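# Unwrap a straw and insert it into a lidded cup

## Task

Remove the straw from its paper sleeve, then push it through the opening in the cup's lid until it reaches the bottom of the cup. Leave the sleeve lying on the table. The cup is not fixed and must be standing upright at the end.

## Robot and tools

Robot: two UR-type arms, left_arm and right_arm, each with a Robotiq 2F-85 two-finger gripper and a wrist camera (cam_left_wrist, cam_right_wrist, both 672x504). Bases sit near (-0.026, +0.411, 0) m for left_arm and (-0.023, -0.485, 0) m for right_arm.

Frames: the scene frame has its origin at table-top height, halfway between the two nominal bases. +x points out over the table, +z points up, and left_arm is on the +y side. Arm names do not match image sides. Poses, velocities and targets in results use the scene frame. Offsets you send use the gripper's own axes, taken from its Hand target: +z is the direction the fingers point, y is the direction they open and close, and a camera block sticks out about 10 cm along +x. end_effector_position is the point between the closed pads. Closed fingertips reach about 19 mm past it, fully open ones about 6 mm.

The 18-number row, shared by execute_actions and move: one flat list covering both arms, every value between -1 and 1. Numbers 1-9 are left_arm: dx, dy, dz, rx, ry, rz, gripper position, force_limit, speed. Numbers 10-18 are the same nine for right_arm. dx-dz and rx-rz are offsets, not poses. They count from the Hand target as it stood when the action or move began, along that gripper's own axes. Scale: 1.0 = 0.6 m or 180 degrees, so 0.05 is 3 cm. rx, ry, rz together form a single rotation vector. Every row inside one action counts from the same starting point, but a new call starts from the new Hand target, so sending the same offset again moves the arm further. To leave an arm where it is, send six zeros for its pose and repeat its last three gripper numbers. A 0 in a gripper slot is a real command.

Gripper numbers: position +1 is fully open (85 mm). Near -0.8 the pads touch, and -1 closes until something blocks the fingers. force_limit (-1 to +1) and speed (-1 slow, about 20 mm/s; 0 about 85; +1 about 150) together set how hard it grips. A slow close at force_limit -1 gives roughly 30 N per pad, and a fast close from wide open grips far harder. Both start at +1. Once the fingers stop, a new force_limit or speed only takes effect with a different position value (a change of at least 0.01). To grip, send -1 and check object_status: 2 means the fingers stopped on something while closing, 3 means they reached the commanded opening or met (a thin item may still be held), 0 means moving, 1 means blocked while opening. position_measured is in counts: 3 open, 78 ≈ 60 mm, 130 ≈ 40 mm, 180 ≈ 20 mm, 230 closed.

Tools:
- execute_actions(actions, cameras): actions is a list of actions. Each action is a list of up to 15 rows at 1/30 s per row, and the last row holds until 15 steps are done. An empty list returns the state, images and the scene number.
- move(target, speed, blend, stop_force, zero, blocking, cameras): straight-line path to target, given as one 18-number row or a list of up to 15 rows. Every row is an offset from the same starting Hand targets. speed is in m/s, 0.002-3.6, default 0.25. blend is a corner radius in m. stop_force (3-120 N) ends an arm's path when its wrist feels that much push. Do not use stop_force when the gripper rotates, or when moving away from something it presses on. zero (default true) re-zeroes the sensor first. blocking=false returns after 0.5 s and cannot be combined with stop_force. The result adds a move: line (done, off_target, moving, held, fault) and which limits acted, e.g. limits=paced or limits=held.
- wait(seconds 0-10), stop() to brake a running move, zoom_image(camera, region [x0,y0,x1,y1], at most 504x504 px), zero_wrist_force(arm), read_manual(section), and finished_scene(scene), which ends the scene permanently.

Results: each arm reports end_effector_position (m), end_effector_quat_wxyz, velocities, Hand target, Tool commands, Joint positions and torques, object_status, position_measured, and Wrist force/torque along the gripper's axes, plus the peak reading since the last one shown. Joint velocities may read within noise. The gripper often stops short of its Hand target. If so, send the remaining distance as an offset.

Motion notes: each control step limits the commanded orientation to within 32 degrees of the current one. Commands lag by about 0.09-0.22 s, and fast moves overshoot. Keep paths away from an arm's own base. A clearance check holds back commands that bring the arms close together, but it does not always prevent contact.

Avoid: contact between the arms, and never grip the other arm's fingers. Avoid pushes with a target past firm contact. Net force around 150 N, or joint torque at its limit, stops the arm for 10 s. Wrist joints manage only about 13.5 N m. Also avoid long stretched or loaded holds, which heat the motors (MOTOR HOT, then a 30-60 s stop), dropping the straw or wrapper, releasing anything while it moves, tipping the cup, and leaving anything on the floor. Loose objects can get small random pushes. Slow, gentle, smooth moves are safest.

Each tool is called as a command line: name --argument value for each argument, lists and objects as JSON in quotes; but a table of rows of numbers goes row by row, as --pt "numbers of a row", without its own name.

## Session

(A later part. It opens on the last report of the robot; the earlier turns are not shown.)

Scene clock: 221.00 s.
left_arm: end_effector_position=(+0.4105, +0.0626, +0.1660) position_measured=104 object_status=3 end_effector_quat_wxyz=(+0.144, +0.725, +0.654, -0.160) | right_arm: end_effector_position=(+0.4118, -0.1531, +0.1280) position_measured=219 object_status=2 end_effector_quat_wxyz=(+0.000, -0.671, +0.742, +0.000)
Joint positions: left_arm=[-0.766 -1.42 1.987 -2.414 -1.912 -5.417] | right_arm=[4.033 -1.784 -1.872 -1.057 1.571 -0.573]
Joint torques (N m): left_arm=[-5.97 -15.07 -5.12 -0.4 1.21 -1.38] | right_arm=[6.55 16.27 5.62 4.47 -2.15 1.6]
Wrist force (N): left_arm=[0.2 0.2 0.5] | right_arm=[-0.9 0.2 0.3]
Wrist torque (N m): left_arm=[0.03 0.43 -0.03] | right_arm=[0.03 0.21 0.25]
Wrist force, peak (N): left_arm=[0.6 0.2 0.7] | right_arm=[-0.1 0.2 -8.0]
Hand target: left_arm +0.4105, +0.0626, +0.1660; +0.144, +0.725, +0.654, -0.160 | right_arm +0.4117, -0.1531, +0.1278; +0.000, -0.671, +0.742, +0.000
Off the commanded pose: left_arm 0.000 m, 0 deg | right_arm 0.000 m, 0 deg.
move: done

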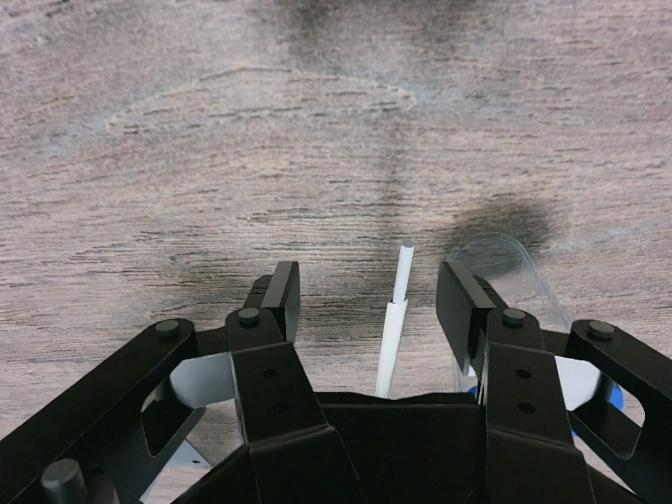

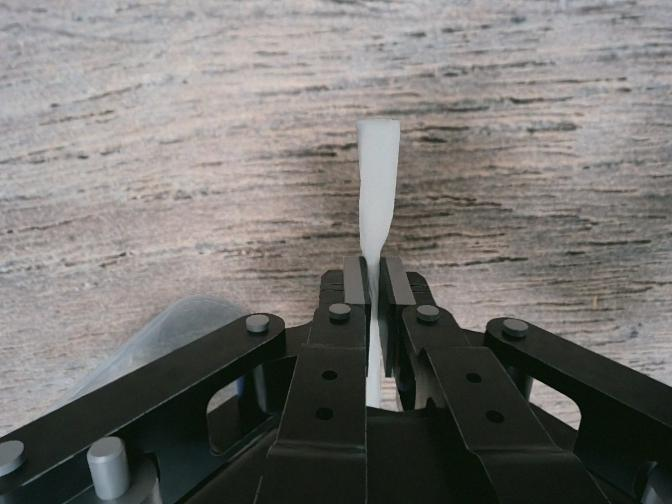

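move --target '[-0.0318,0.0417,0.0847,0,0,0,0.2,-0.8,0,0,0,0,0,0,0,-1,0.2,-1]' --speed 0.15 --cameras '["cam_left_wrist"]'

Scene clock: 226.07 s.
left_arm: end_effector_position=(+0.4315, +0.0215, +0.1279) position_measured=104 object_status=3 end_effector_quat_wxyz=(+0.144, +0.725, +0.654, -0.160) | right_arm: end_effector_position=(+0.4117, -0.1531, +0.1278) position_measured=219 object_status=2 end_effector_quat_wxyz=(+0.000, -0.671, +0.742, +0.000)
Joint positions: left_arm=[-0.795 -1.279 1.927 -2.504 -1.903 -5.446] | right_arm=[4.033 -1.784 -1.872 -1.057 1.571 -0.573]
Joint torques (N m): left_arm=[8.35 -45.8 -3.75 -0.75 -1.97 1.27] | right_arm=[10.01 16.25 5.29 0.54 -2.12 1.92]
Wrist force (N): left_arm=[0.1 -0.1 0.5] | right_arm=[-0.9 0.4 0.4]
Wrist torque (N m): left_arm=[-0.03 0.43 0.04] | right_arm=[0.07 0.21 0.25]
Wrist force, peak (N): left_arm=[3.3 1.4 -0.2] | right_arm=[-1.3 0.5 0.4]
Hand target: left_arm +0.4315, +0.0216, +0.1279; +0.144, +0.725, +0.654, -0.160 | right_arm +0.4117, -0.1531, +0.1278; +0.000, -0.671, +0.742, +0.000
Off the commanded pose: left_arm 0.000 m, 0 deg | right_arm 0.000 m, 0 deg.
move: done
Images, in order (width x height): cam_left_wrist 672x504.

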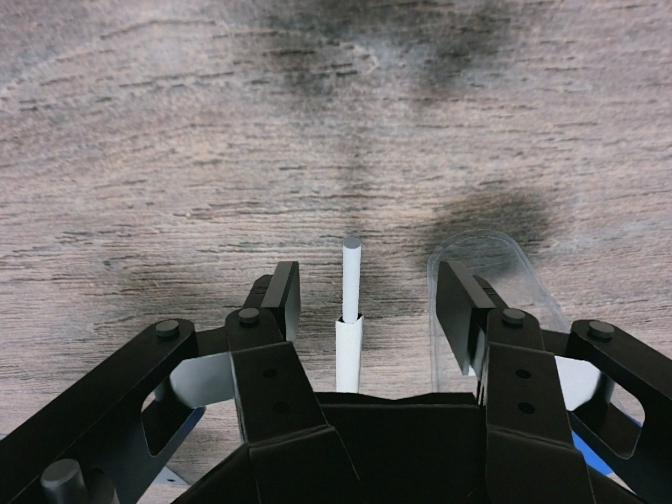

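move --target '[0.0077,-0.0073,0.0403,0,0,0,0.2,-0.8,0,0,0,0,0,0,0,-1,0.2,-1]' --speed 0.1 --cameras '["cam_left_wrist"]'

zoom_image --camera "cam_left_wrist" --region '[260, 230, 480, 400]'

Scene clock: 233.10 s.
left_arm: end_effector_position=(+0.4263, +0.0161, +0.1037) position_measured=104 object_status=3 end_effector_quat_wxyz=(+0.144, +0.725, +0.654, -0.160) end_effector_velocity=(+0.001, +0.001, +0.001) end_effector_angular_velocity=(+0.001, +0.000, -0.001) | right_arm: end_effector_position=(+0.4117, -0.1531, +0.1278) position_measured=219 object_status=2 end_effector_quat_wxyz=(+0.000, -0.671, +0.742, +0.000)
Joint positions: left_arm=[-0.809 -1.243 1.956 -2.574 -1.9 -5.461] | right_arm=[4.033 -1.784 -1.872 -1.057 1.571 -0.573]
Joint velocities: left_arm=[0.001 -0.002 -0.002 0.005 0 0.002] | right_arm=[within noise]
Joint torques (N m): left_arm=[8.25 -53.59 -32.92 -0.12 0.27 0.87] | right_arm=[9.88 17.22 5.2 1.92 -2.04 1.84]
Wrist force (N): left_arm=[0.0 0.0 0.7] | right_arm=[-1.0 0.3 0.4]
Wrist torque (N m): left_arm=[0.01 0.47 0.03] | right_arm=[0.06 0.23 0.25]
Wrist force, peak (N): left_arm=[-1.2 0.3 -1.4] | right_arm=[-1.2 0.8 0.4]
Hand target: left_arm +0.4265, +0.0161, +0.1040; +0.144, +0.725, +0.654, -0.160 | right_arm +0.4117, -0.1531, +0.1278; +0.000, -0.671, +0.742, +0.000
Off the commanded pose: left_arm 0.000 m, 0 deg | right_arm 0.000 m, 0 deg.
move: done
Images, in order (width x height): cam_left_wrist 672x504.

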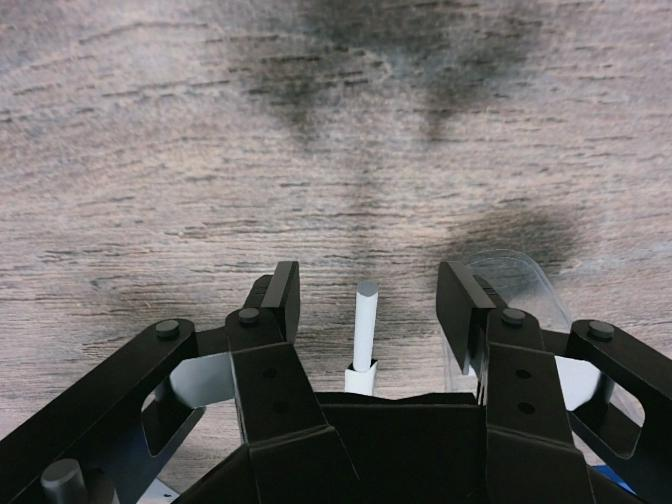

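Scaled by 2.291.

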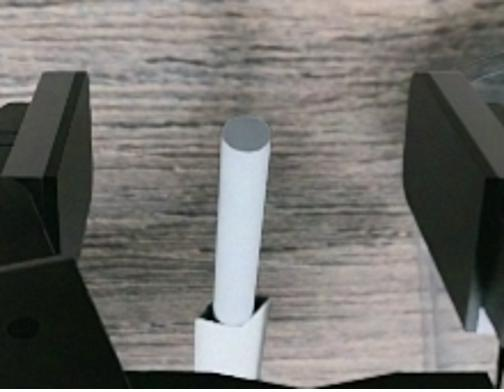

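move --target '[0,0,0,0,0,0,-1,-0.5,-1,0,0,0,0,0,0,-1,0.2,-1]' --speed 0.1 --cameras '["cam_left_wrist"]'

zoom_image --camera "cam_left_wrist" --region '[260, 230, 480, 400]'

Scene clock: 237.77 s.
left_arm: end_effector_position=(+0.4265, +0.0160, +0.1040) position_measured=216 object_status=0 end_effector_quat_wxyz=(+0.144, +0.725, +0.654, -0.160) | right_arm: end_effector_position=(+0.4117, -0.1531, +0.1278) position_measured=219 object_status=2 end_effector_quat_wxyz=(+0.000, -0.671, +0.742, +0.000)
Joint positions: left_arm=[-0.809 -1.243 1.956 -2.574 -1.9 -5.461] | right_arm=[4.033 -1.784 -1.872 -1.057 1.571 -0.573]
Joint torques (N m): left_arm=[8.19 -53.5 -34.94 -0.51 -0.84 1.45] | right_arm=[9.5 16.3 5.27 3.47 -1.98 1.9]
Wrist force (N): left_arm=[-1.1 -1.9 1.0] | right_arm=[-2.2 -1.5 0.4]
Wrist torque (N m): left_arm=[0.06 0.51 0.21] | right_arm=[0.08 0.23 0.37]
Wrist force, peak (N): left_arm=[-1.2 -2.0 1.0] | right_arm=[-2.3 -1.6 0.4]
Hand target: left_arm +0.4265, +0.0161, +0.1040; +0.144, +0.725, +0.654, -0.160 | right_arm +0.4117, -0.1531, +0.1278; +0.000, -0.671, +0.742, +0.000
Off the commanded pose: left_arm 0.000 m, 0 deg | right_arm 0.000 m, 0 deg.
move: done
Images, in order (width x height): cam_left_wrist 672x504.

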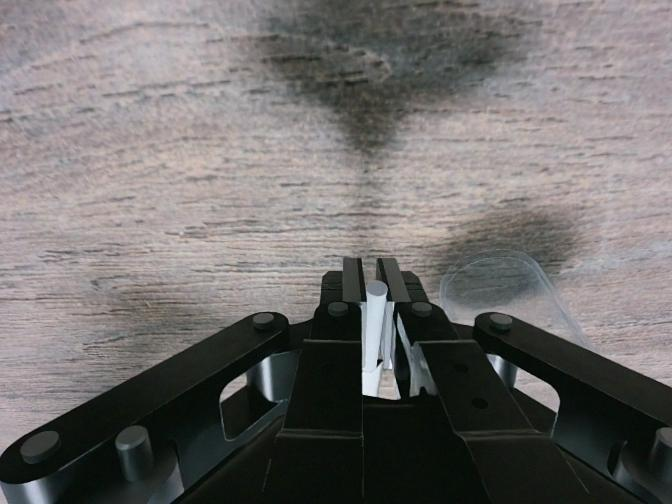

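Scaled by 2.291.

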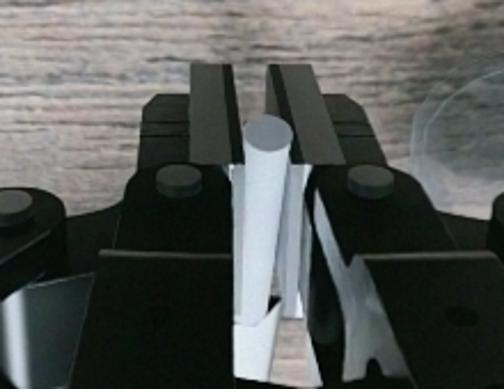

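move --target '[0.151,0,-0.0704,0,0,0,-1,-0.5,-1,0.1667,0,0,0,0,0,-1,0.2,-1]' --speed 0.06 --cameras '["all"]'

Scene clock: 241.97 s.
left_arm: end_effector_position=(+0.4365, +0.1157, +0.1041) position_measured=230 object_status=3 end_effector_quat_wxyz=(+0.144, +0.725, +0.654, -0.161) end_effector_velocity=(+0.000, -0.002, +0.000) end_effector_angular_velocity=(+0.000, +0.002, +0.002) | right_arm: end_effector_position=(+0.4017, -0.2529, +0.1279) position_measured=219 object_status=2 end_effector_quat_wxyz=(+0.000, -0.671, +0.742, +0.000) end_effector_velocity=(+0.001, +0.002, +0.001) end_effector_angular_velocity=(+0.002, -0.002, -0.003)
Joint positions: left_arm=[-0.649 -1.328 2.056 -2.532 -1.941 -5.296] | right_arm=[3.914 -1.641 -2.04 -1.032 1.57 -0.692]
Joint velocities: left_arm=[-0.003 0.002 -0.001 0 0 -0.005] | right_arm=[0.002 -0.003 0.004 0.001 0 0.005]
Joint torques (N m): left_arm=[-6.03 -18.76 -31.48 -4.62 0.6 -1.58] | right_arm=[9.23 11.79 38.85 4.57 -1.63 1.93]
Wrist force (N): left_arm=[-0.9 0.6 -0.6] | right_arm=[-1.5 0.1 -0.9]
Wrist torque (N m): left_arm=[0.08 0.60 -0.02] | right_arm=[0.04 0.30 0.24]
Wrist force, peak (N): left_arm=[-30.5 1.1 10.8] | right_arm=[-33.6 3.9 -3.1]
Hand target: left_arm +0.4367, +0.1155, +0.1042; +0.144, +0.725, +0.654, -0.160 | right_arm +0.4018, -0.2526, +0.1279; +0.000, -0.671, +0.742, +0.000
Off the commanded pose: left_arm 0.000 m, 0 deg | right_arm 0.000 m, 0 deg.
move: done

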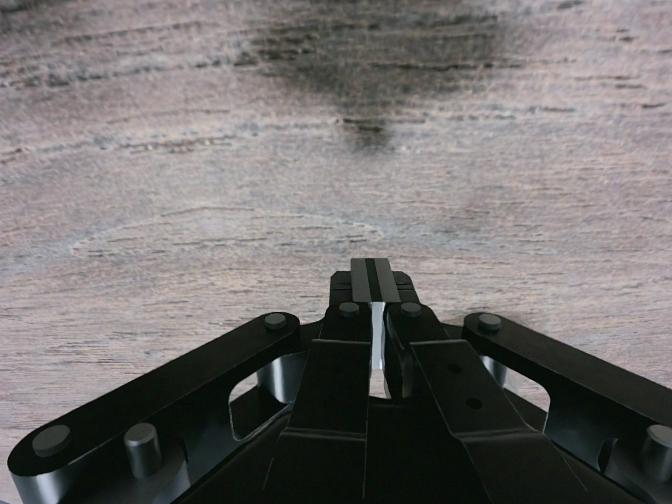

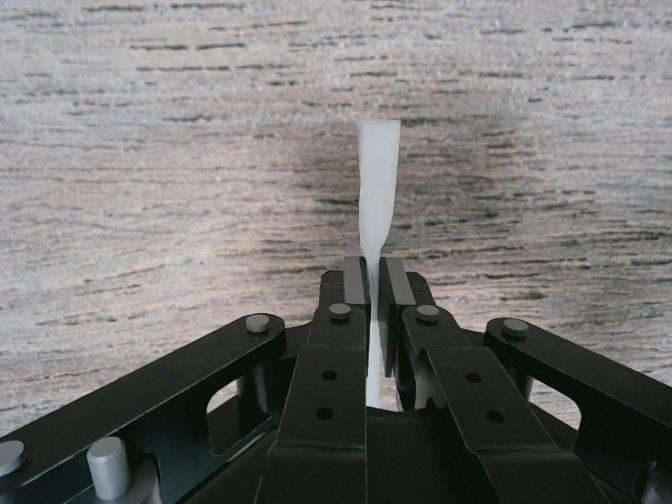

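move --target '[-0.2722,0,0.0133,0,0,0,0.2,0.6,0,0,0,0,0,0,0,-1,0.2,-1]' --speed 0.2 --cameras '["cam_left_wrist"]'

Scene clock: 250.63 s.
left_arm: end_effector_position=(+0.4213, -0.0351, +0.1656) position_measured=104 object_status=3 end_effector_quat_wxyz=(+0.144, +0.725, +0.654, -0.160) | right_arm: end_effector_position=(+0.4018, -0.2526, +0.1279) position_measured=219 object_status=2 end_effector_quat_wxyz=(+0.000, -0.671, +0.742, +0.000)
Joint positions: left_arm=[-0.879 -1.278 1.817 -2.422 -1.879 -5.531] | right_arm=[3.915 -1.641 -2.04 -1.032 1.571 -0.692]
Joint torques (N m): left_arm=[-1.78 -55.32 -10.03 -6.53 -2.26 -0.44] | right_arm=[9.48 10.89 40.71 0.29 1.76 1.96]
Wrist force (N): left_arm=[-0.8 0.5 -0.5] | right_arm=[-1.6 0.4 -1.0]
Wrist torque (N m): left_arm=[0.07 0.59 0.05] | right_arm=[0.09 0.31 0.24]
Wrist force, peak (N): left_arm=[7.9 2.3 -2.2] | right_arm=[-1.8 0.3 -1.0]
Hand target: left_arm +0.4213, -0.0352, +0.1658; +0.144, +0.725, +0.654, -0.160 | right_arm +0.4018, -0.2526, +0.1279; +0.000, -0.671, +0.742, +0.000
Off the commanded pose: left_arm 0.000 m, 0 deg | right_arm 0.000 m, 0 deg.
move: done
Images, in order (width x height): cam_left_wrist 672x504.

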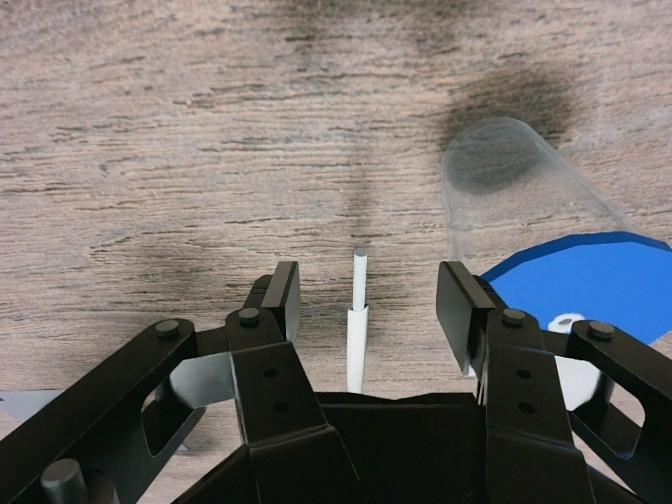

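move --target '[-0.0247,0.0048,0.1158,0,0,0,0.2,0.6,0,0,0,0,0,0,0,-1,0.2,-1]' --speed 0.12 --cameras '["cam_left_wrist"]'

Scene clock: 266.47 s.
left_arm: end_effector_position=(+0.4198, -0.0781, +0.1091) position_measured=104 object_status=3 end_effector_quat_wxyz=(+0.144, +0.725, +0.654, -0.160) | right_arm: end_effector_position=(+0.4018, -0.2526, +0.1279) position_measured=219 object_status=2 end_effector_quat_wxyz=(+0.000, -0.671, +0.742, +0.000)
Joint positions: left_arm=[-0.929 -1.145 1.803 -2.555 -1.863 -5.58] | right_arm=[3.915 -1.641 -2.04 -1.032 1.571 -0.692]
Joint torques (N m): left_arm=[8.86 -58.08 -4.43 -0.63 -2.03 1.32] | right_arm=[9.88 10.53 41.29 0.25 1.31 1.89]
Wrist force (N): left_arm=[-1.1 0.5 -0.6] | right_arm=[-1.7 0.2 -0.9]
Wrist torque (N m): left_arm=[0.05 0.64 0.04] | right_arm=[0.06 0.32 0.24]
Wrist force, peak (N): left_arm=[-1.8 -2.3 -6.8] | right_arm=[-1.8 0.1 -1.0]
Hand target: left_arm +0.4197, -0.0780, +0.1090; +0.144, +0.725, +0.654, -0.160 | right_arm +0.4018, -0.2526, +0.1279; +0.000, -0.671, +0.742, +0.000
Off the commanded pose: left_arm 0.000 m, 0 deg | right_arm 0.000 m, 0 deg.
move: done
Images, in order (width x height): cam_left_wrist 672x504.

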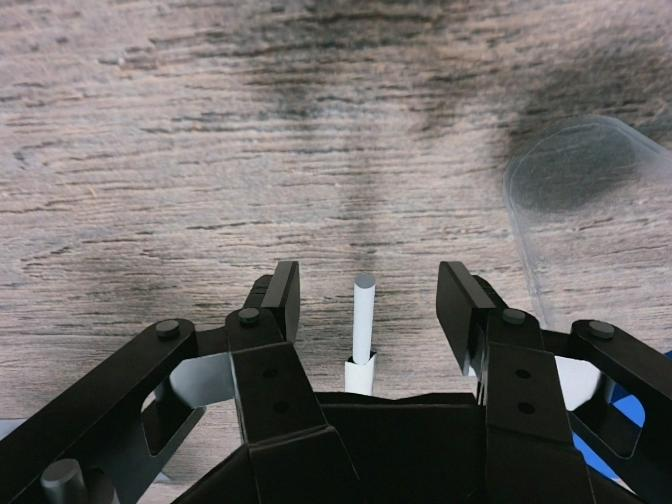

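move --pt "0 0 0 0 0 0 -1 0.5 -1 0 0 0 0 0 0 -1 0.2 -1" --pt "0 0 0 0 0 0 -1 0.5 -1 0 0 0 0 0 0 -0.5 0.2 -1" --pt "0 0 0 0 0 0 -1 0.5 -1 0.06 0 0 0 0 0 -0.5 0.2 -1" --pt "0 0 0 0 0 0 -1 0.5 -1 0.06 0 0 0 0 0 -1 0.2 -1" --speed 0.06 --cameras '["all"]'

Scene clock: 274.43 s.
left_arm: end_effector_position=(+0.4197, -0.0780, +0.1090) position_measured=219 object_status=2 end_effector_quat_wxyz=(+0.144, +0.725, +0.654, -0.160) | right_arm: end_effector_position=(+0.3982, -0.2885, +0.1279) position_measured=224 object_status=0 end_effector_quat_wxyz=(+0.000, -0.671, +0.742, +0.000)
Joint positions: left_arm=[-0.928 -1.146 1.803 -2.555 -1.863 -5.58] | right_arm=[3.863 -1.595 -2.089 -1.029 1.57 -0.743]
Joint torques (N m): left_arm=[9.29 -58.51 -5.85 -5.75 1.3 1.27] | right_arm=[10.01 9.97 40.07 2.88 -1.39 1.9]
Wrist force (N): left_arm=[-2.2 0.5 -0.8] | right_arm=[-2.3 0.0 -0.3]
Wrist torque (N m): left_arm=[0.08 0.57 0.09] | right_arm=[0.04 0.35 0.22]
Wrist force, peak (N): left_arm=[-2.2 0.5 -0.8] | right_arm=[-4.2 0.3 -1.0]
Hand target: left_arm +0.4197, -0.0780, +0.1090; +0.144, +0.725, +0.654, -0.160 | right_arm +0.3982, -0.2885, +0.1279; +0.000, -0.671, +0.742, +0.000
Off the commanded pose: left_arm 0.000 m, 0 deg | right_arm 0.000 m, 0 deg.
move: done

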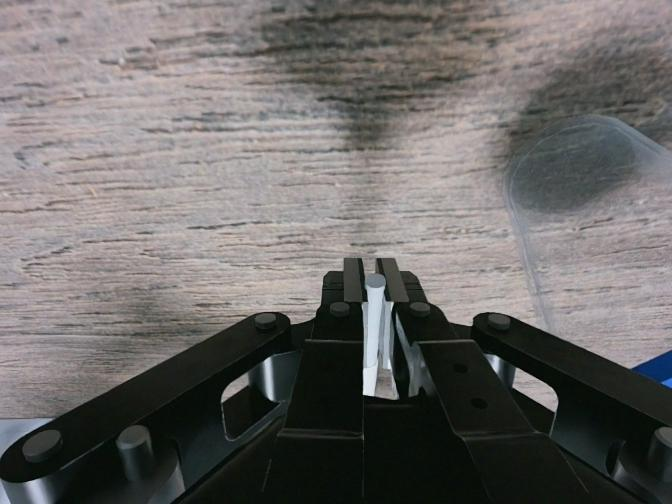

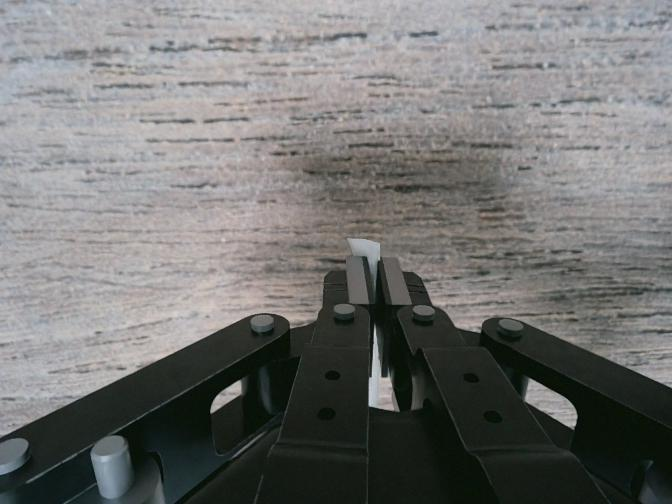

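move --target '[0.151,0,-0.0704,0,0,0,-1,0.5,-1,0.1667,0,0,0,0,0,-1,0.2,-1]' --speed 0.06 --cameras '["all"]'

Scene clock: 278.23 s.
left_arm: end_effector_position=(+0.4298, +0.0216, +0.1092) position_measured=219 object_status=2 end_effector_quat_wxyz=(+0.144, +0.725, +0.654, -0.161) | right_arm: end_effector_position=(+0.3881, -0.3881, +0.1280) position_measured=224 object_status=2 end_effector_quat_wxyz=(+0.000, -0.671, +0.742, +0.000)
Joint positions: left_arm=[-0.797 -1.252 1.951 -2.555 -1.903 -5.449] | right_arm=[3.688 -1.488 -2.191 -1.033 1.57 -0.918]
Joint torques (N m): left_arm=[-5.62 -20.39 -35.87 -1.89 1.34 -1.66] | right_arm=[10.14 5.56 34.78 0.64 -0.66 1.92]
Wrist force (N): left_arm=[-0.8 0.5 -0.2] | right_arm=[-1.4 0.2 -1.3]
Wrist torque (N m): left_arm=[0.08 0.61 -0.05] | right_arm=[0.07 0.29 0.23]
Wrist force, peak (N): left_arm=[-3.5 0.5 -0.6] | right_arm=[-5.3 0.0 0.0]
Hand target: left_arm +0.4299, +0.0215, +0.1091; +0.144, +0.725, +0.654, -0.160 | right_arm +0.3882, -0.3880, +0.1280; +0.000, -0.671, +0.742, +0.000
Off the commanded pose: left_arm 0.000 m, 0 deg | right_arm 0.000 m, 0 deg.
move: done

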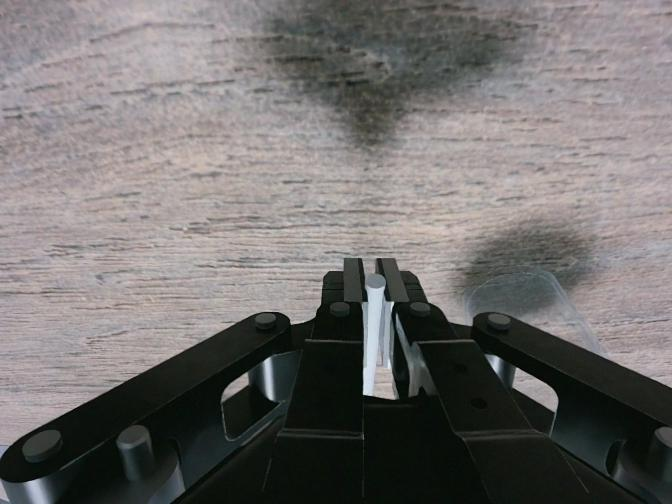

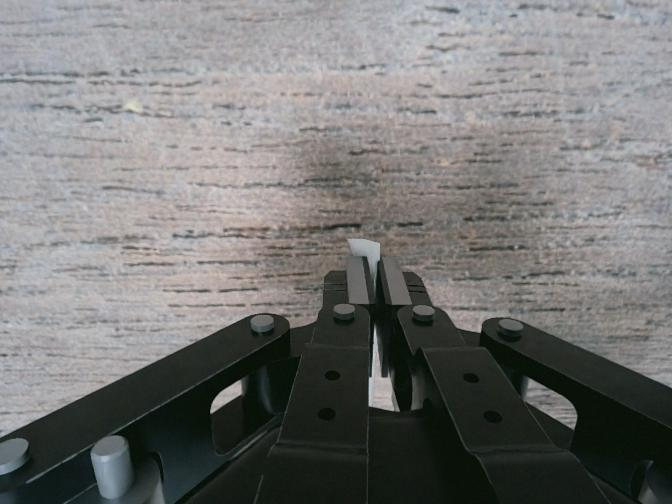

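move --pt "-0.0807 -0.0378 -0.2768 0 0 0 -1 0.5 -1 0 0 0.1615 0 0 0 -1 0.2 -1" --pt "-0.0807 -0.0378 -0.2768 0 0 0 -1 0.5 -1 0 0 0.1615 0 0 0 -0.3 0.2 -0.7" --pt "-0.0807 -0.0378 -0.2768 0 0 0 -1 0.5 -1 0 0 0.03 0 0 0 -0.3 0.2 -0.7" --pt "-0.3527 0.151 -0.3707 -0.2536 0.2702 0.6968 -1 0.5 -1 -0.1955 -0.1278 -0.2533 0 -0.2222 0 -0.3 0.2 -0.7" --speed '[0.12,0.1,0.15,0.35]' --blend '[0,0,0.02,0]' --cameras '["all"]'

Scene clock: 323.17 s.
left_arm: end_effector_position=(+0.5104, -0.0855, +0.4000) position_measured=219 object_status=2 end_effector_quat_wxyz=(+0.189, +0.790, -0.297, +0.502) | right_arm: end_effector_position=(+0.4764, -0.2788, +0.2799) position_measured=167 object_status=3 end_effector_quat_wxyz=(+0.253, -0.630, +0.697, +0.229)
Joint positions: left_arm=[-1.037 -1.385 1.807 -3.106 -1.291 -3.278] | right_arm=[3.501 -1.592 -1.93 -0.831 2.182 -0.991]
Joint torques (N m): left_arm=[-6.18 -51.31 -7.02 -1.36 1.43 1.25] | right_arm=[8.94 41.42 9.35 0.27 -1.27 -2.52]
Wrist force (N): left_arm=[-0.1 0.8 -0.6] | right_arm=[-3.5 0.9 -0.1]
Wrist torque (N m): left_arm=[0.08 -0.16 -0.02] | right_arm=[0.18 0.51 0.20]
Wrist force, peak (N): left_arm=[4.8 2.5 -1.7] | right_arm=[-3.8 0.7 -0.4]
Hand target: left_arm +0.5102, -0.0854, +0.4000; +0.189, +0.790, -0.297, +0.502 | right_arm +0.4763, -0.2788, +0.2799; +0.253, -0.631, +0.697, +0.229
Off the commanded pose: left_arm 0.000 m, 0 deg | right_arm 0.000 m, 0 deg.
move: done

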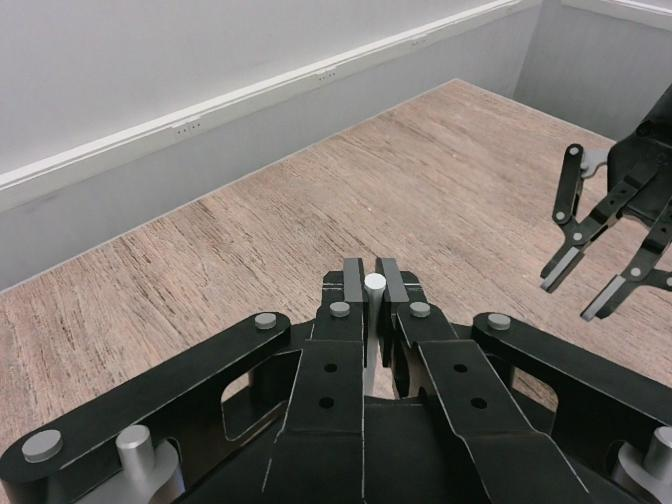

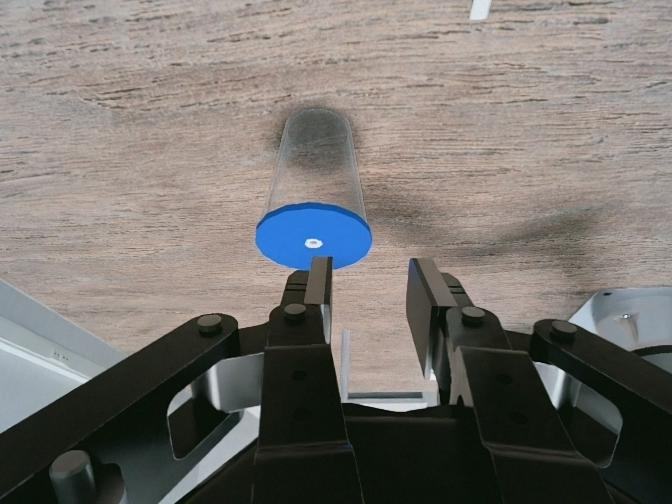

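zoom_image --camera "cam_right_wrist" --region '[230, 190, 450, 410]'

Scaled by 2.291.

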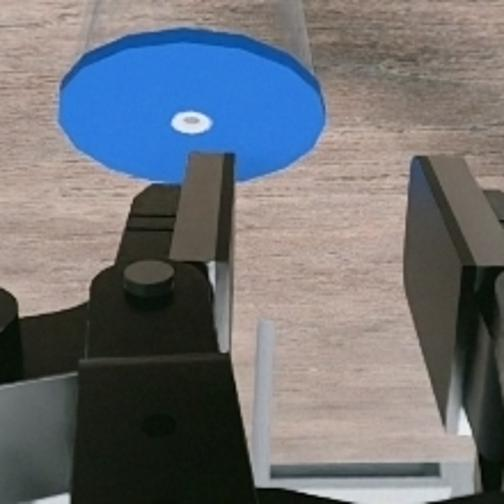

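move --target '[-0.0483,0.0018,0.0857,0,0,0,-1,0.5,-1,-0.1378,-0.031,0.1242,0,-0.0333,0,-0.3,0.2,-0.7]' --speed 0.15 --cameras '["cam_right_wrist"]'

zoom_image --camera "cam_right_wrist" --region '[230, 50, 450, 270]'

Scene clock: 354.50 s.
left_arm: end_effector_position=(+0.5354, -0.1089, +0.3519) position_measured=219 object_status=2 end_effector_quat_wxyz=(+0.189, +0.790, -0.297, +0.502) | right_arm: end_effector_position=(+0.5059, -0.1699, +0.2758) position_measured=167 object_status=3 end_effector_quat_wxyz=(+0.289, -0.618, +0.683, +0.262)
Joint positions: left_arm=[-1.019 -1.256 1.776 -3.207 -1.307 -3.27] | right_arm=[3.643 -1.747 -1.862 -0.57 2.202 -0.786]
Joint torques (N m): left_arm=[-5.74 -56.58 -5.51 -0.27 2.11 0.25] | right_arm=[-7.98 52.99 6.32 1.9 -1.47 -1.29]
Wrist force (N): left_arm=[0.1 0.8 -1.0] | right_arm=[-3.6 0.8 0.1]
Wrist torque (N m): left_arm=[0.07 -0.21 -0.03] | right_arm=[0.17 0.49 0.20]
Wrist force, peak (N): left_arm=[1.3 0.7 -2.6] | right_arm=[-4.9 1.8 1.4]
Hand target: left_arm +0.5353, -0.1089, +0.3519; +0.189, +0.790, -0.297, +0.502 | right_arm +0.5058, -0.1700, +0.2758; +0.289, -0.618, +0.683, +0.262
Off the commanded pose: left_arm 0.000 m, 0 deg | right_arm 0.000 m, 0 deg.
move: done
Images, in order (width x height): cam_right_wrist 672x504.

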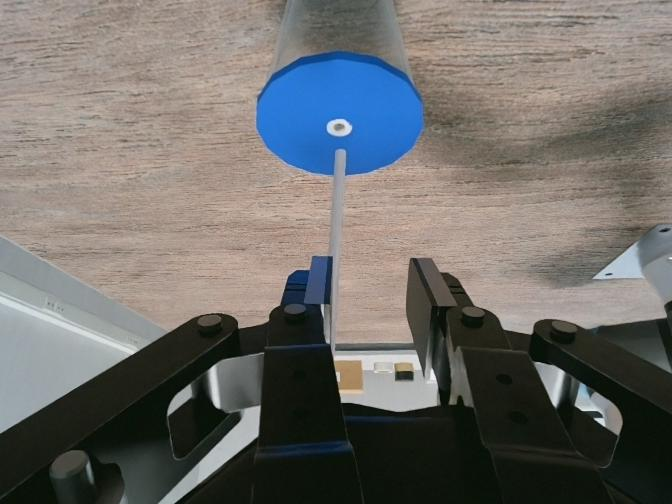

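Scaled by 2.291.

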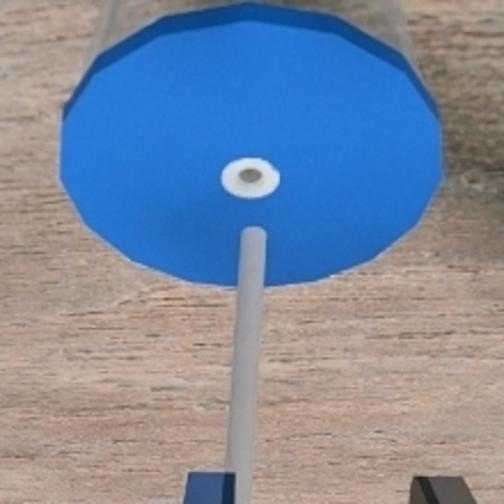

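move --target '[-0.0065,0.0112,-0.0138,0.0047,0.0156,0.0101,-1,0.5,-1,-0.011,-0.0758,0.0113,-0.1428,0,-0.138,-0.3,0.2,-0.7]' --speed 0.15 --cameras '["cam_right_wrist"]'

zoom_image --camera "cam_right_wrist" --region '[230, 50, 450, 270]'

Scene clock: 375.87 s.
left_arm: end_effector_position=(+0.5239, -0.1079, +0.3518) position_measured=219 object_status=2 end_effector_quat_wxyz=(+0.183, +0.774, -0.301, +0.526) | right_arm: end_effector_position=(+0.5521, -0.1651, +0.2757) position_measured=167 object_status=3 end_effector_quat_wxyz=(-0.195, +0.797, -0.460, -0.338)
Joint positions: left_arm=[-1.047 -1.26 1.822 -3.295 -1.262 -3.236] | right_arm=[3.566 -2.036 -1.307 -1.466 2.368 -1.704]
Joint torques (N m): left_arm=[7.14 -54.61 -24.19 -0.22 -1.04 -1.13] | right_arm=[-7.29 71.18 7.51 3.04 3.16 -0.8]
Wrist force (N): left_arm=[-0.5 0.9 -0.7] | right_arm=[-4.0 1.0 -0.1]
Wrist torque (N m): left_arm=[0.07 -0.12 -0.04] | right_arm=[0.20 0.56 0.27]
Wrist force, peak (N): left_arm=[0.1 1.2 -0.9] | right_arm=[-4.5 0.2 -0.6]
Hand target: left_arm +0.5240, -0.1079, +0.3519; +0.183, +0.774, -0.301, +0.526 | right_arm +0.5520, -0.1651, +0.2758; -0.195, +0.797, -0.460, -0.338
Off the commanded pose: left_arm 0.000 m, 0 deg | right_arm 0.000 m, 0 deg.
move: done
Images, in order (width x height): cam_right_wrist 672x504.

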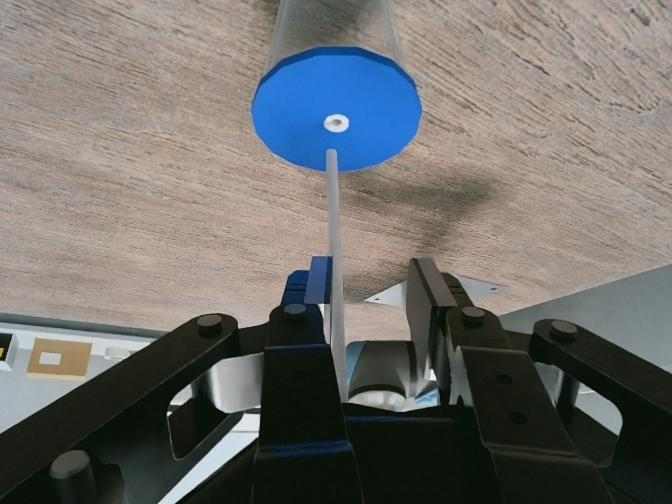

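Scaled by 2.291.

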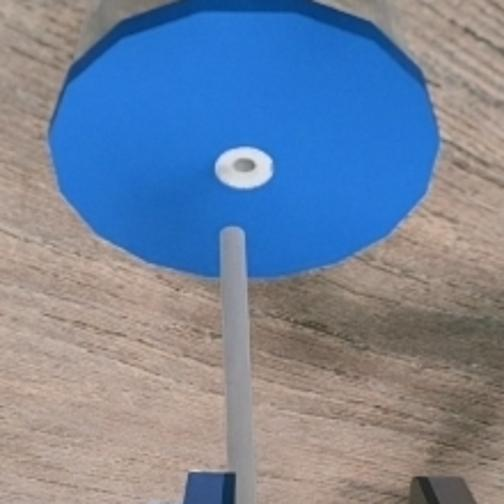

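move --target '[-0.0132,-0.0087,-0.0003,-0.0058,0.0117,-0.0152,-1,0.5,-1,0,0,0,0,0,0,-0.3,0.2,-0.7]' --speed 0.1 --cameras '["cam_right_wrist"]'

zoom_image --camera "cam_right_wrist" --region '[230, 50, 450, 270]'

move --target '[0,0,0,0,0,0,-1,0.5,-1,-0.022,0.0707,0.0227,0.1428,0,0.138,-0.3,0.2,-0.7]' --speed 0.2 --cameras '["cam_right_wrist"]'

zoom_image --camera "cam_right_wrist" --region '[230, 50, 450, 270]'

Scene clock: 396.93 s.
left_arm: end_effector_position=(+0.5252, -0.1016, +0.3444) position_measured=219 object_status=2 end_effector_quat_wxyz=(+0.208, +0.770, -0.284, +0.533) | right_arm: end_effector_position=(+0.5520, -0.1651, +0.2758) position_measured=167 object_status=3 end_effector_quat_wxyz=(-0.195, +0.797, -0.460, -0.338)
Joint positions: left_arm=[-1.031 -1.243 1.853 -3.383 -1.29 -3.266] | right_arm=[3.566 -2.035 -1.308 -1.466 2.368 -1.704]
Joint torques (N m): left_arm=[-6.37 -50.34 -36.51 -0.05 2.52 1.42] | right_arm=[9.84 69.76 7.35 2.51 3.89 -1.16]
Wrist force (N): left_arm=[-0.2 0.3 -0.7] | right_arm=[-4.0 1.0 -0.1]
Wrist torque (N m): left_arm=[0.00 -0.19 0.05] | right_arm=[0.20 0.55 0.28]
Wrist force, peak (N): left_arm=[-0.3 2.2 -0.8] | right_arm=[-4.2 1.3 0.0]
Hand target: left_arm +0.5252, -0.1017, +0.3448; +0.208, +0.770, -0.284, +0.533 | right_arm +0.5520, -0.1651, +0.2758; -0.195, +0.797, -0.460, -0.338
Off the commanded pose: left_arm 0.000 m, 0 deg | right_arm 0.000 m, 0 deg.
move: done
Images, in order (width x height): cam_right_wrist 672x504.

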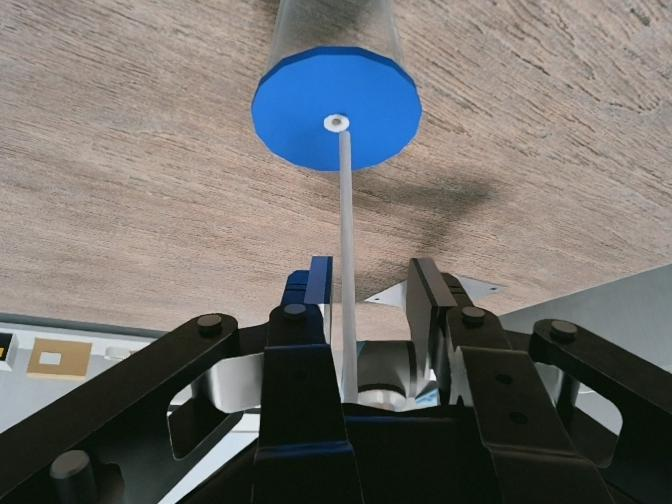

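Scaled by 2.291.

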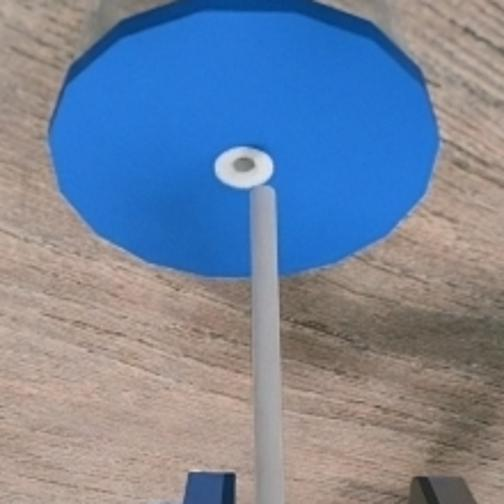

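Scene clock: 399.00 s.
left_arm: end_effector_position=(+0.5252, -0.1017, +0.3448) position_measured=219 object_status=2 end_effector_quat_wxyz=(+0.208, +0.770, -0.284, +0.533) | right_arm: end_effector_position=(+0.5057, -0.1699, +0.2759) position_measured=167 object_status=3 end_effector_quat_wxyz=(+0.289, -0.618, +0.683, +0.262)
Joint positions: left_arm=[-1.031 -1.243 1.852 -3.383 -1.29 -3.266] | right_arm=[3.643 -1.747 -1.863 -0.57 2.202 -0.786]
Joint torques (N m): left_arm=[-6.46 -55.78 -36.21 -0.79 2.16 1.12] | right_arm=[-10.28 15.77 43.35 2.42 2.49 1.51]
Wrist force (N): left_arm=[-0.1 0.6 -0.7] | right_arm=[-3.6 0.9 0.1]
Wrist torque (N m): left_arm=[0.03 -0.19 0.05] | right_arm=[0.18 0.50 0.20]
Wrist force, peak (N): left_arm=[-0.2 0.6 -1.0] | right_arm=[-4.7 1.0 0.3]
Hand target: left_arm +0.5252, -0.1017, +0.3448; +0.208, +0.770, -0.284, +0.533 | right_arm +0.5058, -0.1699, +0.2759; +0.289, -0.618, +0.683, +0.262
Off the commanded pose: left_arm 0.000 m, 0 deg | right_arm 0.000 m, 0 deg.
move: done
Images, in order (width x height): cam_right_wrist 672x504.

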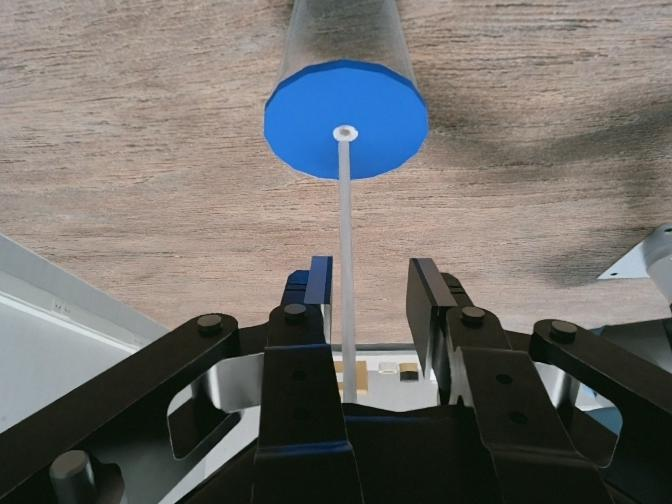

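Scaled by 2.291.

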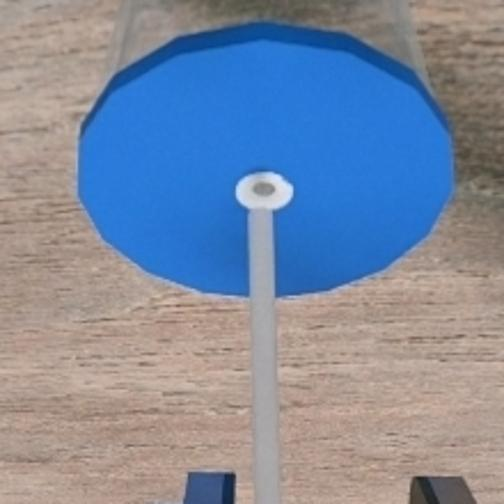

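move --target '[-0.0129,-0.0125,-0.0067,0,0,0,-1,0.5,-1,0,0,0,0,0,0,-0.3,0.2,-0.7]' --speed 0.1 --cameras '["cam_right_wrist"]'

zoom_image --camera "cam_right_wrist" --region '[290, 80, 400, 190]'

move --target '[0,0,0,0,0,0,-1,0.5,-1,-0.011,-0.0758,0.0113,-0.1428,0,-0.138,-0.3,0.2,-0.7]' --speed 0.2 --cameras '["cam_right_wrist"]'

zoom_image --camera "cam_right_wrist" --region '[290, 80, 400, 190]'

Scene clock: 414.87 s.
left_arm: end_effector_position=(+0.5252, -0.0917, +0.3387) position_measured=219 object_status=2 end_effector_quat_wxyz=(+0.208, +0.770, -0.284, +0.533) | right_arm: end_effector_position=(+0.5058, -0.1699, +0.2759) position_measured=167 object_status=3 end_effector_quat_wxyz=(+0.289, -0.618, +0.683, +0.262)
Joint positions: left_arm=[-1.021 -1.248 1.879 -3.406 -1.3 -3.262] | right_arm=[3.643 -1.747 -1.863 -0.57 2.202 -0.785]
Joint torques (N m): left_arm=[-4.88 -47.75 -32.93 -1.71 1.02 0.49] | right_arm=[-10.55 16.44 42.41 4.48 -0.86 1.12]
Wrist force (N): left_arm=[0.2 0.6 -0.8] | right_arm=[-3.5 0.9 0.2]
Wrist torque (N m): left_arm=[0.02 -0.24 0.05] | right_arm=[0.18 0.48 0.20]
Wrist force, peak (N): left_arm=[0.5 1.4 -0.9] | right_arm=[-3.8 1.0 -0.1]
Hand target: left_arm +0.5252, -0.0919, +0.3388; +0.208, +0.770, -0.284, +0.533 | right_arm +0.5058, -0.1699, +0.2759; +0.289, -0.618, +0.683, +0.262
Off the commanded pose: left_arm 0.000 m, 0 deg | right_arm 0.000 m, 0 deg.
move: done
Images, in order (width x height): cam_right_wrist 672x504.

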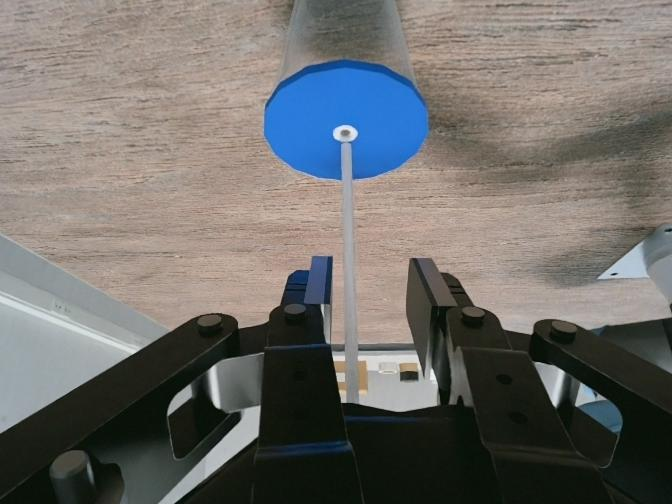

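Scaled by 4.582.

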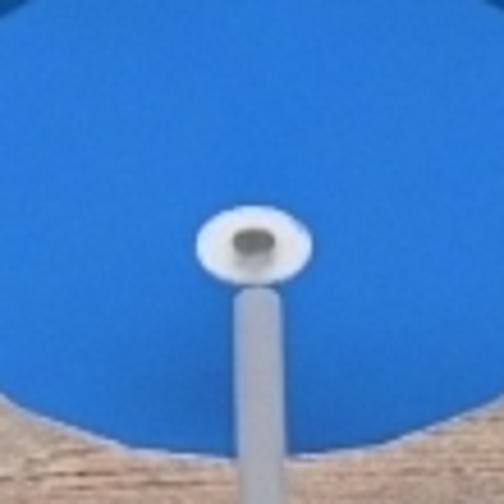

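Scene clock: 416.93 s.
left_arm: end_effector_position=(+0.5252, -0.0919, +0.3388) position_measured=219 object_status=2 end_effector_quat_wxyz=(+0.208, +0.770, -0.284, +0.533) | right_arm: end_effector_position=(+0.5521, -0.1651, +0.2758) position_measured=167 object_status=3 end_effector_quat_wxyz=(-0.195, +0.797, -0.460, -0.338)
Joint positions: left_arm=[-1.021 -1.248 1.879 -3.405 -1.3 -3.262] | right_arm=[3.566 -2.036 -1.307 -1.466 2.368 -1.704]
Joint torques (N m): left_arm=[-6.23 -22.4 -36.23 -0.18 2.33 -1.68] | right_arm=[-0.53 70.23 10.36 2.18 3.53 -1.88]
Wrist force (N): left_arm=[0.0 0.7 -0.9] | right_arm=[-4.0 0.9 0.1]
Wrist torque (N m): left_arm=[0.04 -0.22 0.05] | right_arm=[0.19 0.56 0.27]
Wrist force, peak (N): left_arm=[-0.1 0.6 -1.1] | right_arm=[-6.9 3.1 2.6]
Hand target: left_arm +0.5252, -0.0919, +0.3388; +0.208, +0.770, -0.284, +0.533 | right_arm +0.5520, -0.1650, +0.2759; -0.195, +0.797, -0.460, -0.338
Off the commanded pose: left_arm 0.000 m, 0 deg | right_arm 0.000 m, 0 deg.
move: done
Images, in order (width x height): cam_right_wrist 672x504.

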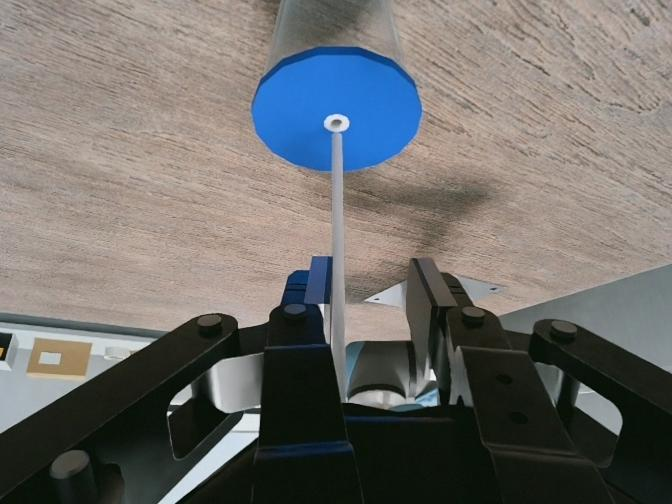

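Scaled by 4.582.

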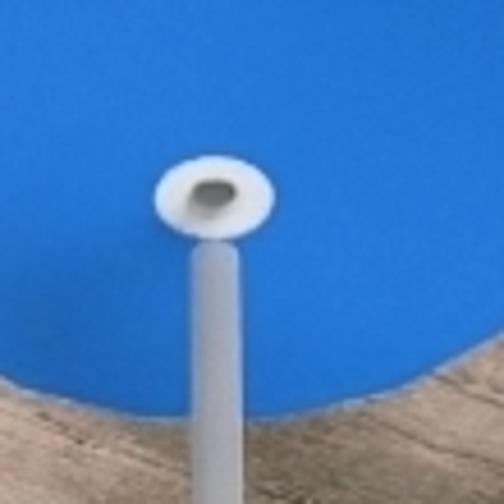

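move --target '[-0.039,-0.0012,0.015,0,0,0,-1,0.5,-1,0,0,0,0,0,0,-0.3,0.2,-0.7]' --speed 0.02 --stop_force 4 --cameras '["cam_right_wrist"]'

zoom_image --camera "cam_right_wrist" --region '[230, 50, 450, 270]'

Scene clock: 425.03 s.
left_arm: end_effector_position=(+0.5254, -0.0919, +0.3251) position_measured=219 object_status=2 end_effector_quat_wxyz=(+0.208, +0.770, -0.284, +0.533) | right_arm: end_effector_position=(+0.5520, -0.1650, +0.2759) position_measured=167 object_status=3 end_effector_quat_wxyz=(-0.195, +0.797, -0.460, -0.338)
Joint positions: left_arm=[-1.021 -1.227 1.892 -3.44 -1.3 -3.262] | right_arm=[3.566 -2.035 -1.307 -1.466 2.368 -1.704]
Joint torques (N m): left_arm=[0.01 -56.75 -36.19 -6.4 0.7 -0.44] | right_arm=[9.42 70.1 8.1 4.65 3.94 0.81]
Wrist force (N): left_arm=[-1.6 0.7 -0.5] | right_arm=[-4.1 1.0 -0.1]
Wrist torque (N m): left_arm=[0.04 -0.19 0.06] | right_arm=[0.20 0.57 0.27]
Wrist force, peak (N): left_arm=[4.4 1.0 -2.3] | right_arm=[-4.2 1.0 0.0]
Hand target: left_arm +0.5254, -0.0919, +0.3251; +0.208, +0.770, -0.284, +0.533 (not the last commanded pose) | right_arm +0.5520, -0.1650, +0.2759; -0.195, +0.797, -0.460, -0.338
Off the commanded pose: left_arm 0.011 m, 0 deg | right_arm 0.000 m, 0 deg.
move: contact (left_arm)
Images, in order (width x height): cam_right_wrist 672x504.

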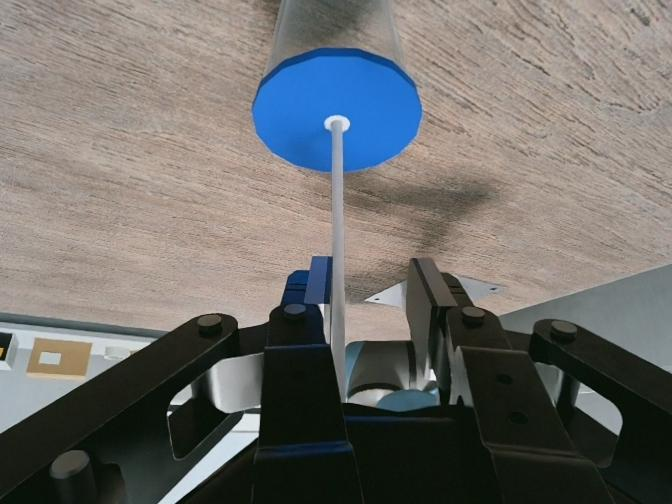

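Scaled by 2.291.

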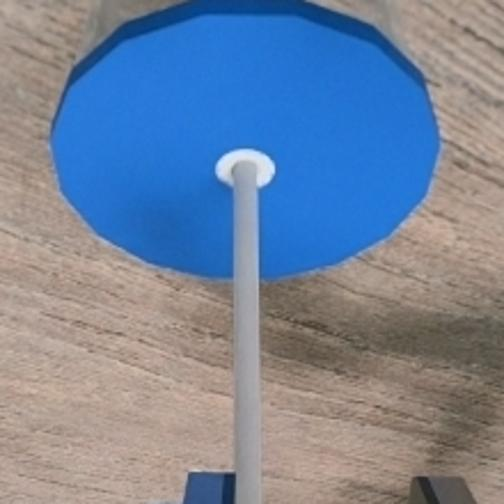

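zoom_image --camera "cam_right_wrist" --region '[305, 95, 375, 165]'

Scaled by 7.200.

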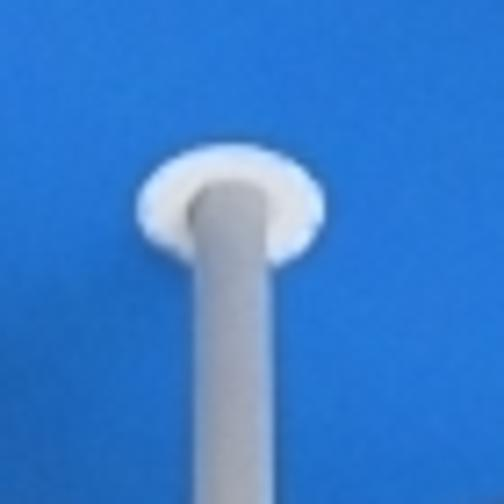

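move --target '[-0.0313,0,0.0117,0,0,0,-1,0.5,-1,0,0,0,0,0,0,-0.3,0.2,-0.7]' --speed 0.02 --stop_force 8 --cameras '["cam_right_wrist"]'

zoom_image --camera "cam_right_wrist" --region '[290, 80, 400, 190]'

Scene clock: 432.23 s.
left_arm: end_effector_position=(+0.5253, -0.0922, +0.3050) position_measured=219 object_status=2 end_effector_quat_wxyz=(+0.208, +0.770, -0.284, +0.533) | right_arm: end_effector_position=(+0.5520, -0.1650, +0.2759) position_measured=167 object_status=3 end_effector_quat_wxyz=(-0.195, +0.797, -0.460, -0.338)
Joint positions: left_arm=[-1.021 -1.195 1.911 -3.49 -1.3 -3.262] | right_arm=[3.566 -2.035 -1.307 -1.466 2.368 -1.704]
Joint torques (N m): left_arm=[-3.69 -52.94 -30.85 0.75 1.92 -0.91] | right_arm=[9.22 68.24 11.97 4.55 3.85 2.01]
Wrist force (N): left_arm=[4.9 1.8 -2.1] | right_arm=[-3.8 1.0 -0.1]
Wrist torque (N m): left_arm=[0.01 -0.24 -0.09] | right_arm=[0.20 0.53 0.27]
Wrist force, peak (N): left_arm=[5.3 1.7 -2.1] | right_arm=[-4.3 0.8 0.0]
Hand target: left_arm +0.5253, -0.0922, +0.3050; +0.208, +0.770, -0.284, +0.533 | right_arm +0.5520, -0.1650, +0.2759; -0.195, +0.797, -0.460, -0.338
Off the commanded pose: left_arm 0.000 m, 0 deg | right_arm 0.000 m, 0 deg.
move: done
Images, in order (width x height): cam_right_wrist 672x504.

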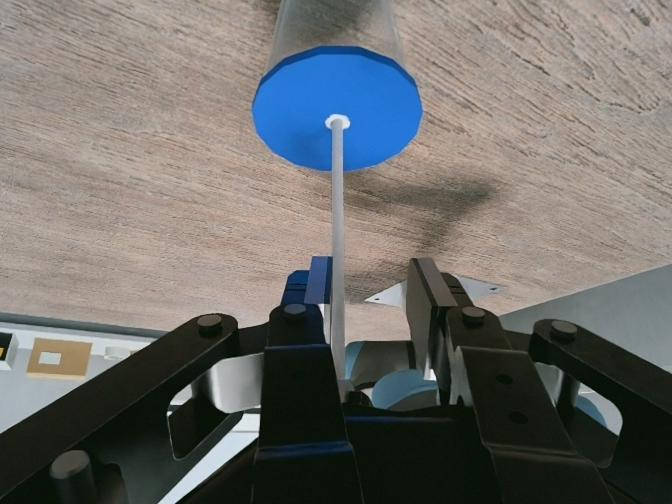

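Scaled by 4.582.

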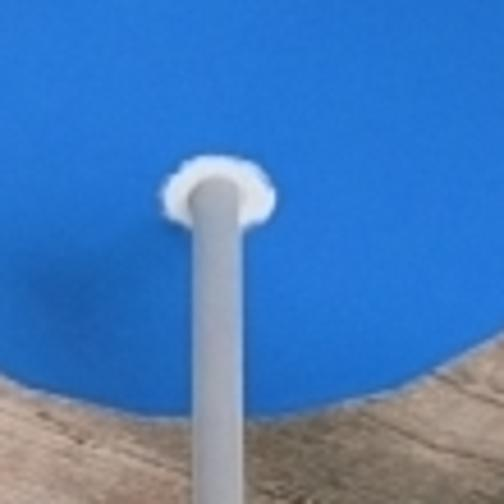

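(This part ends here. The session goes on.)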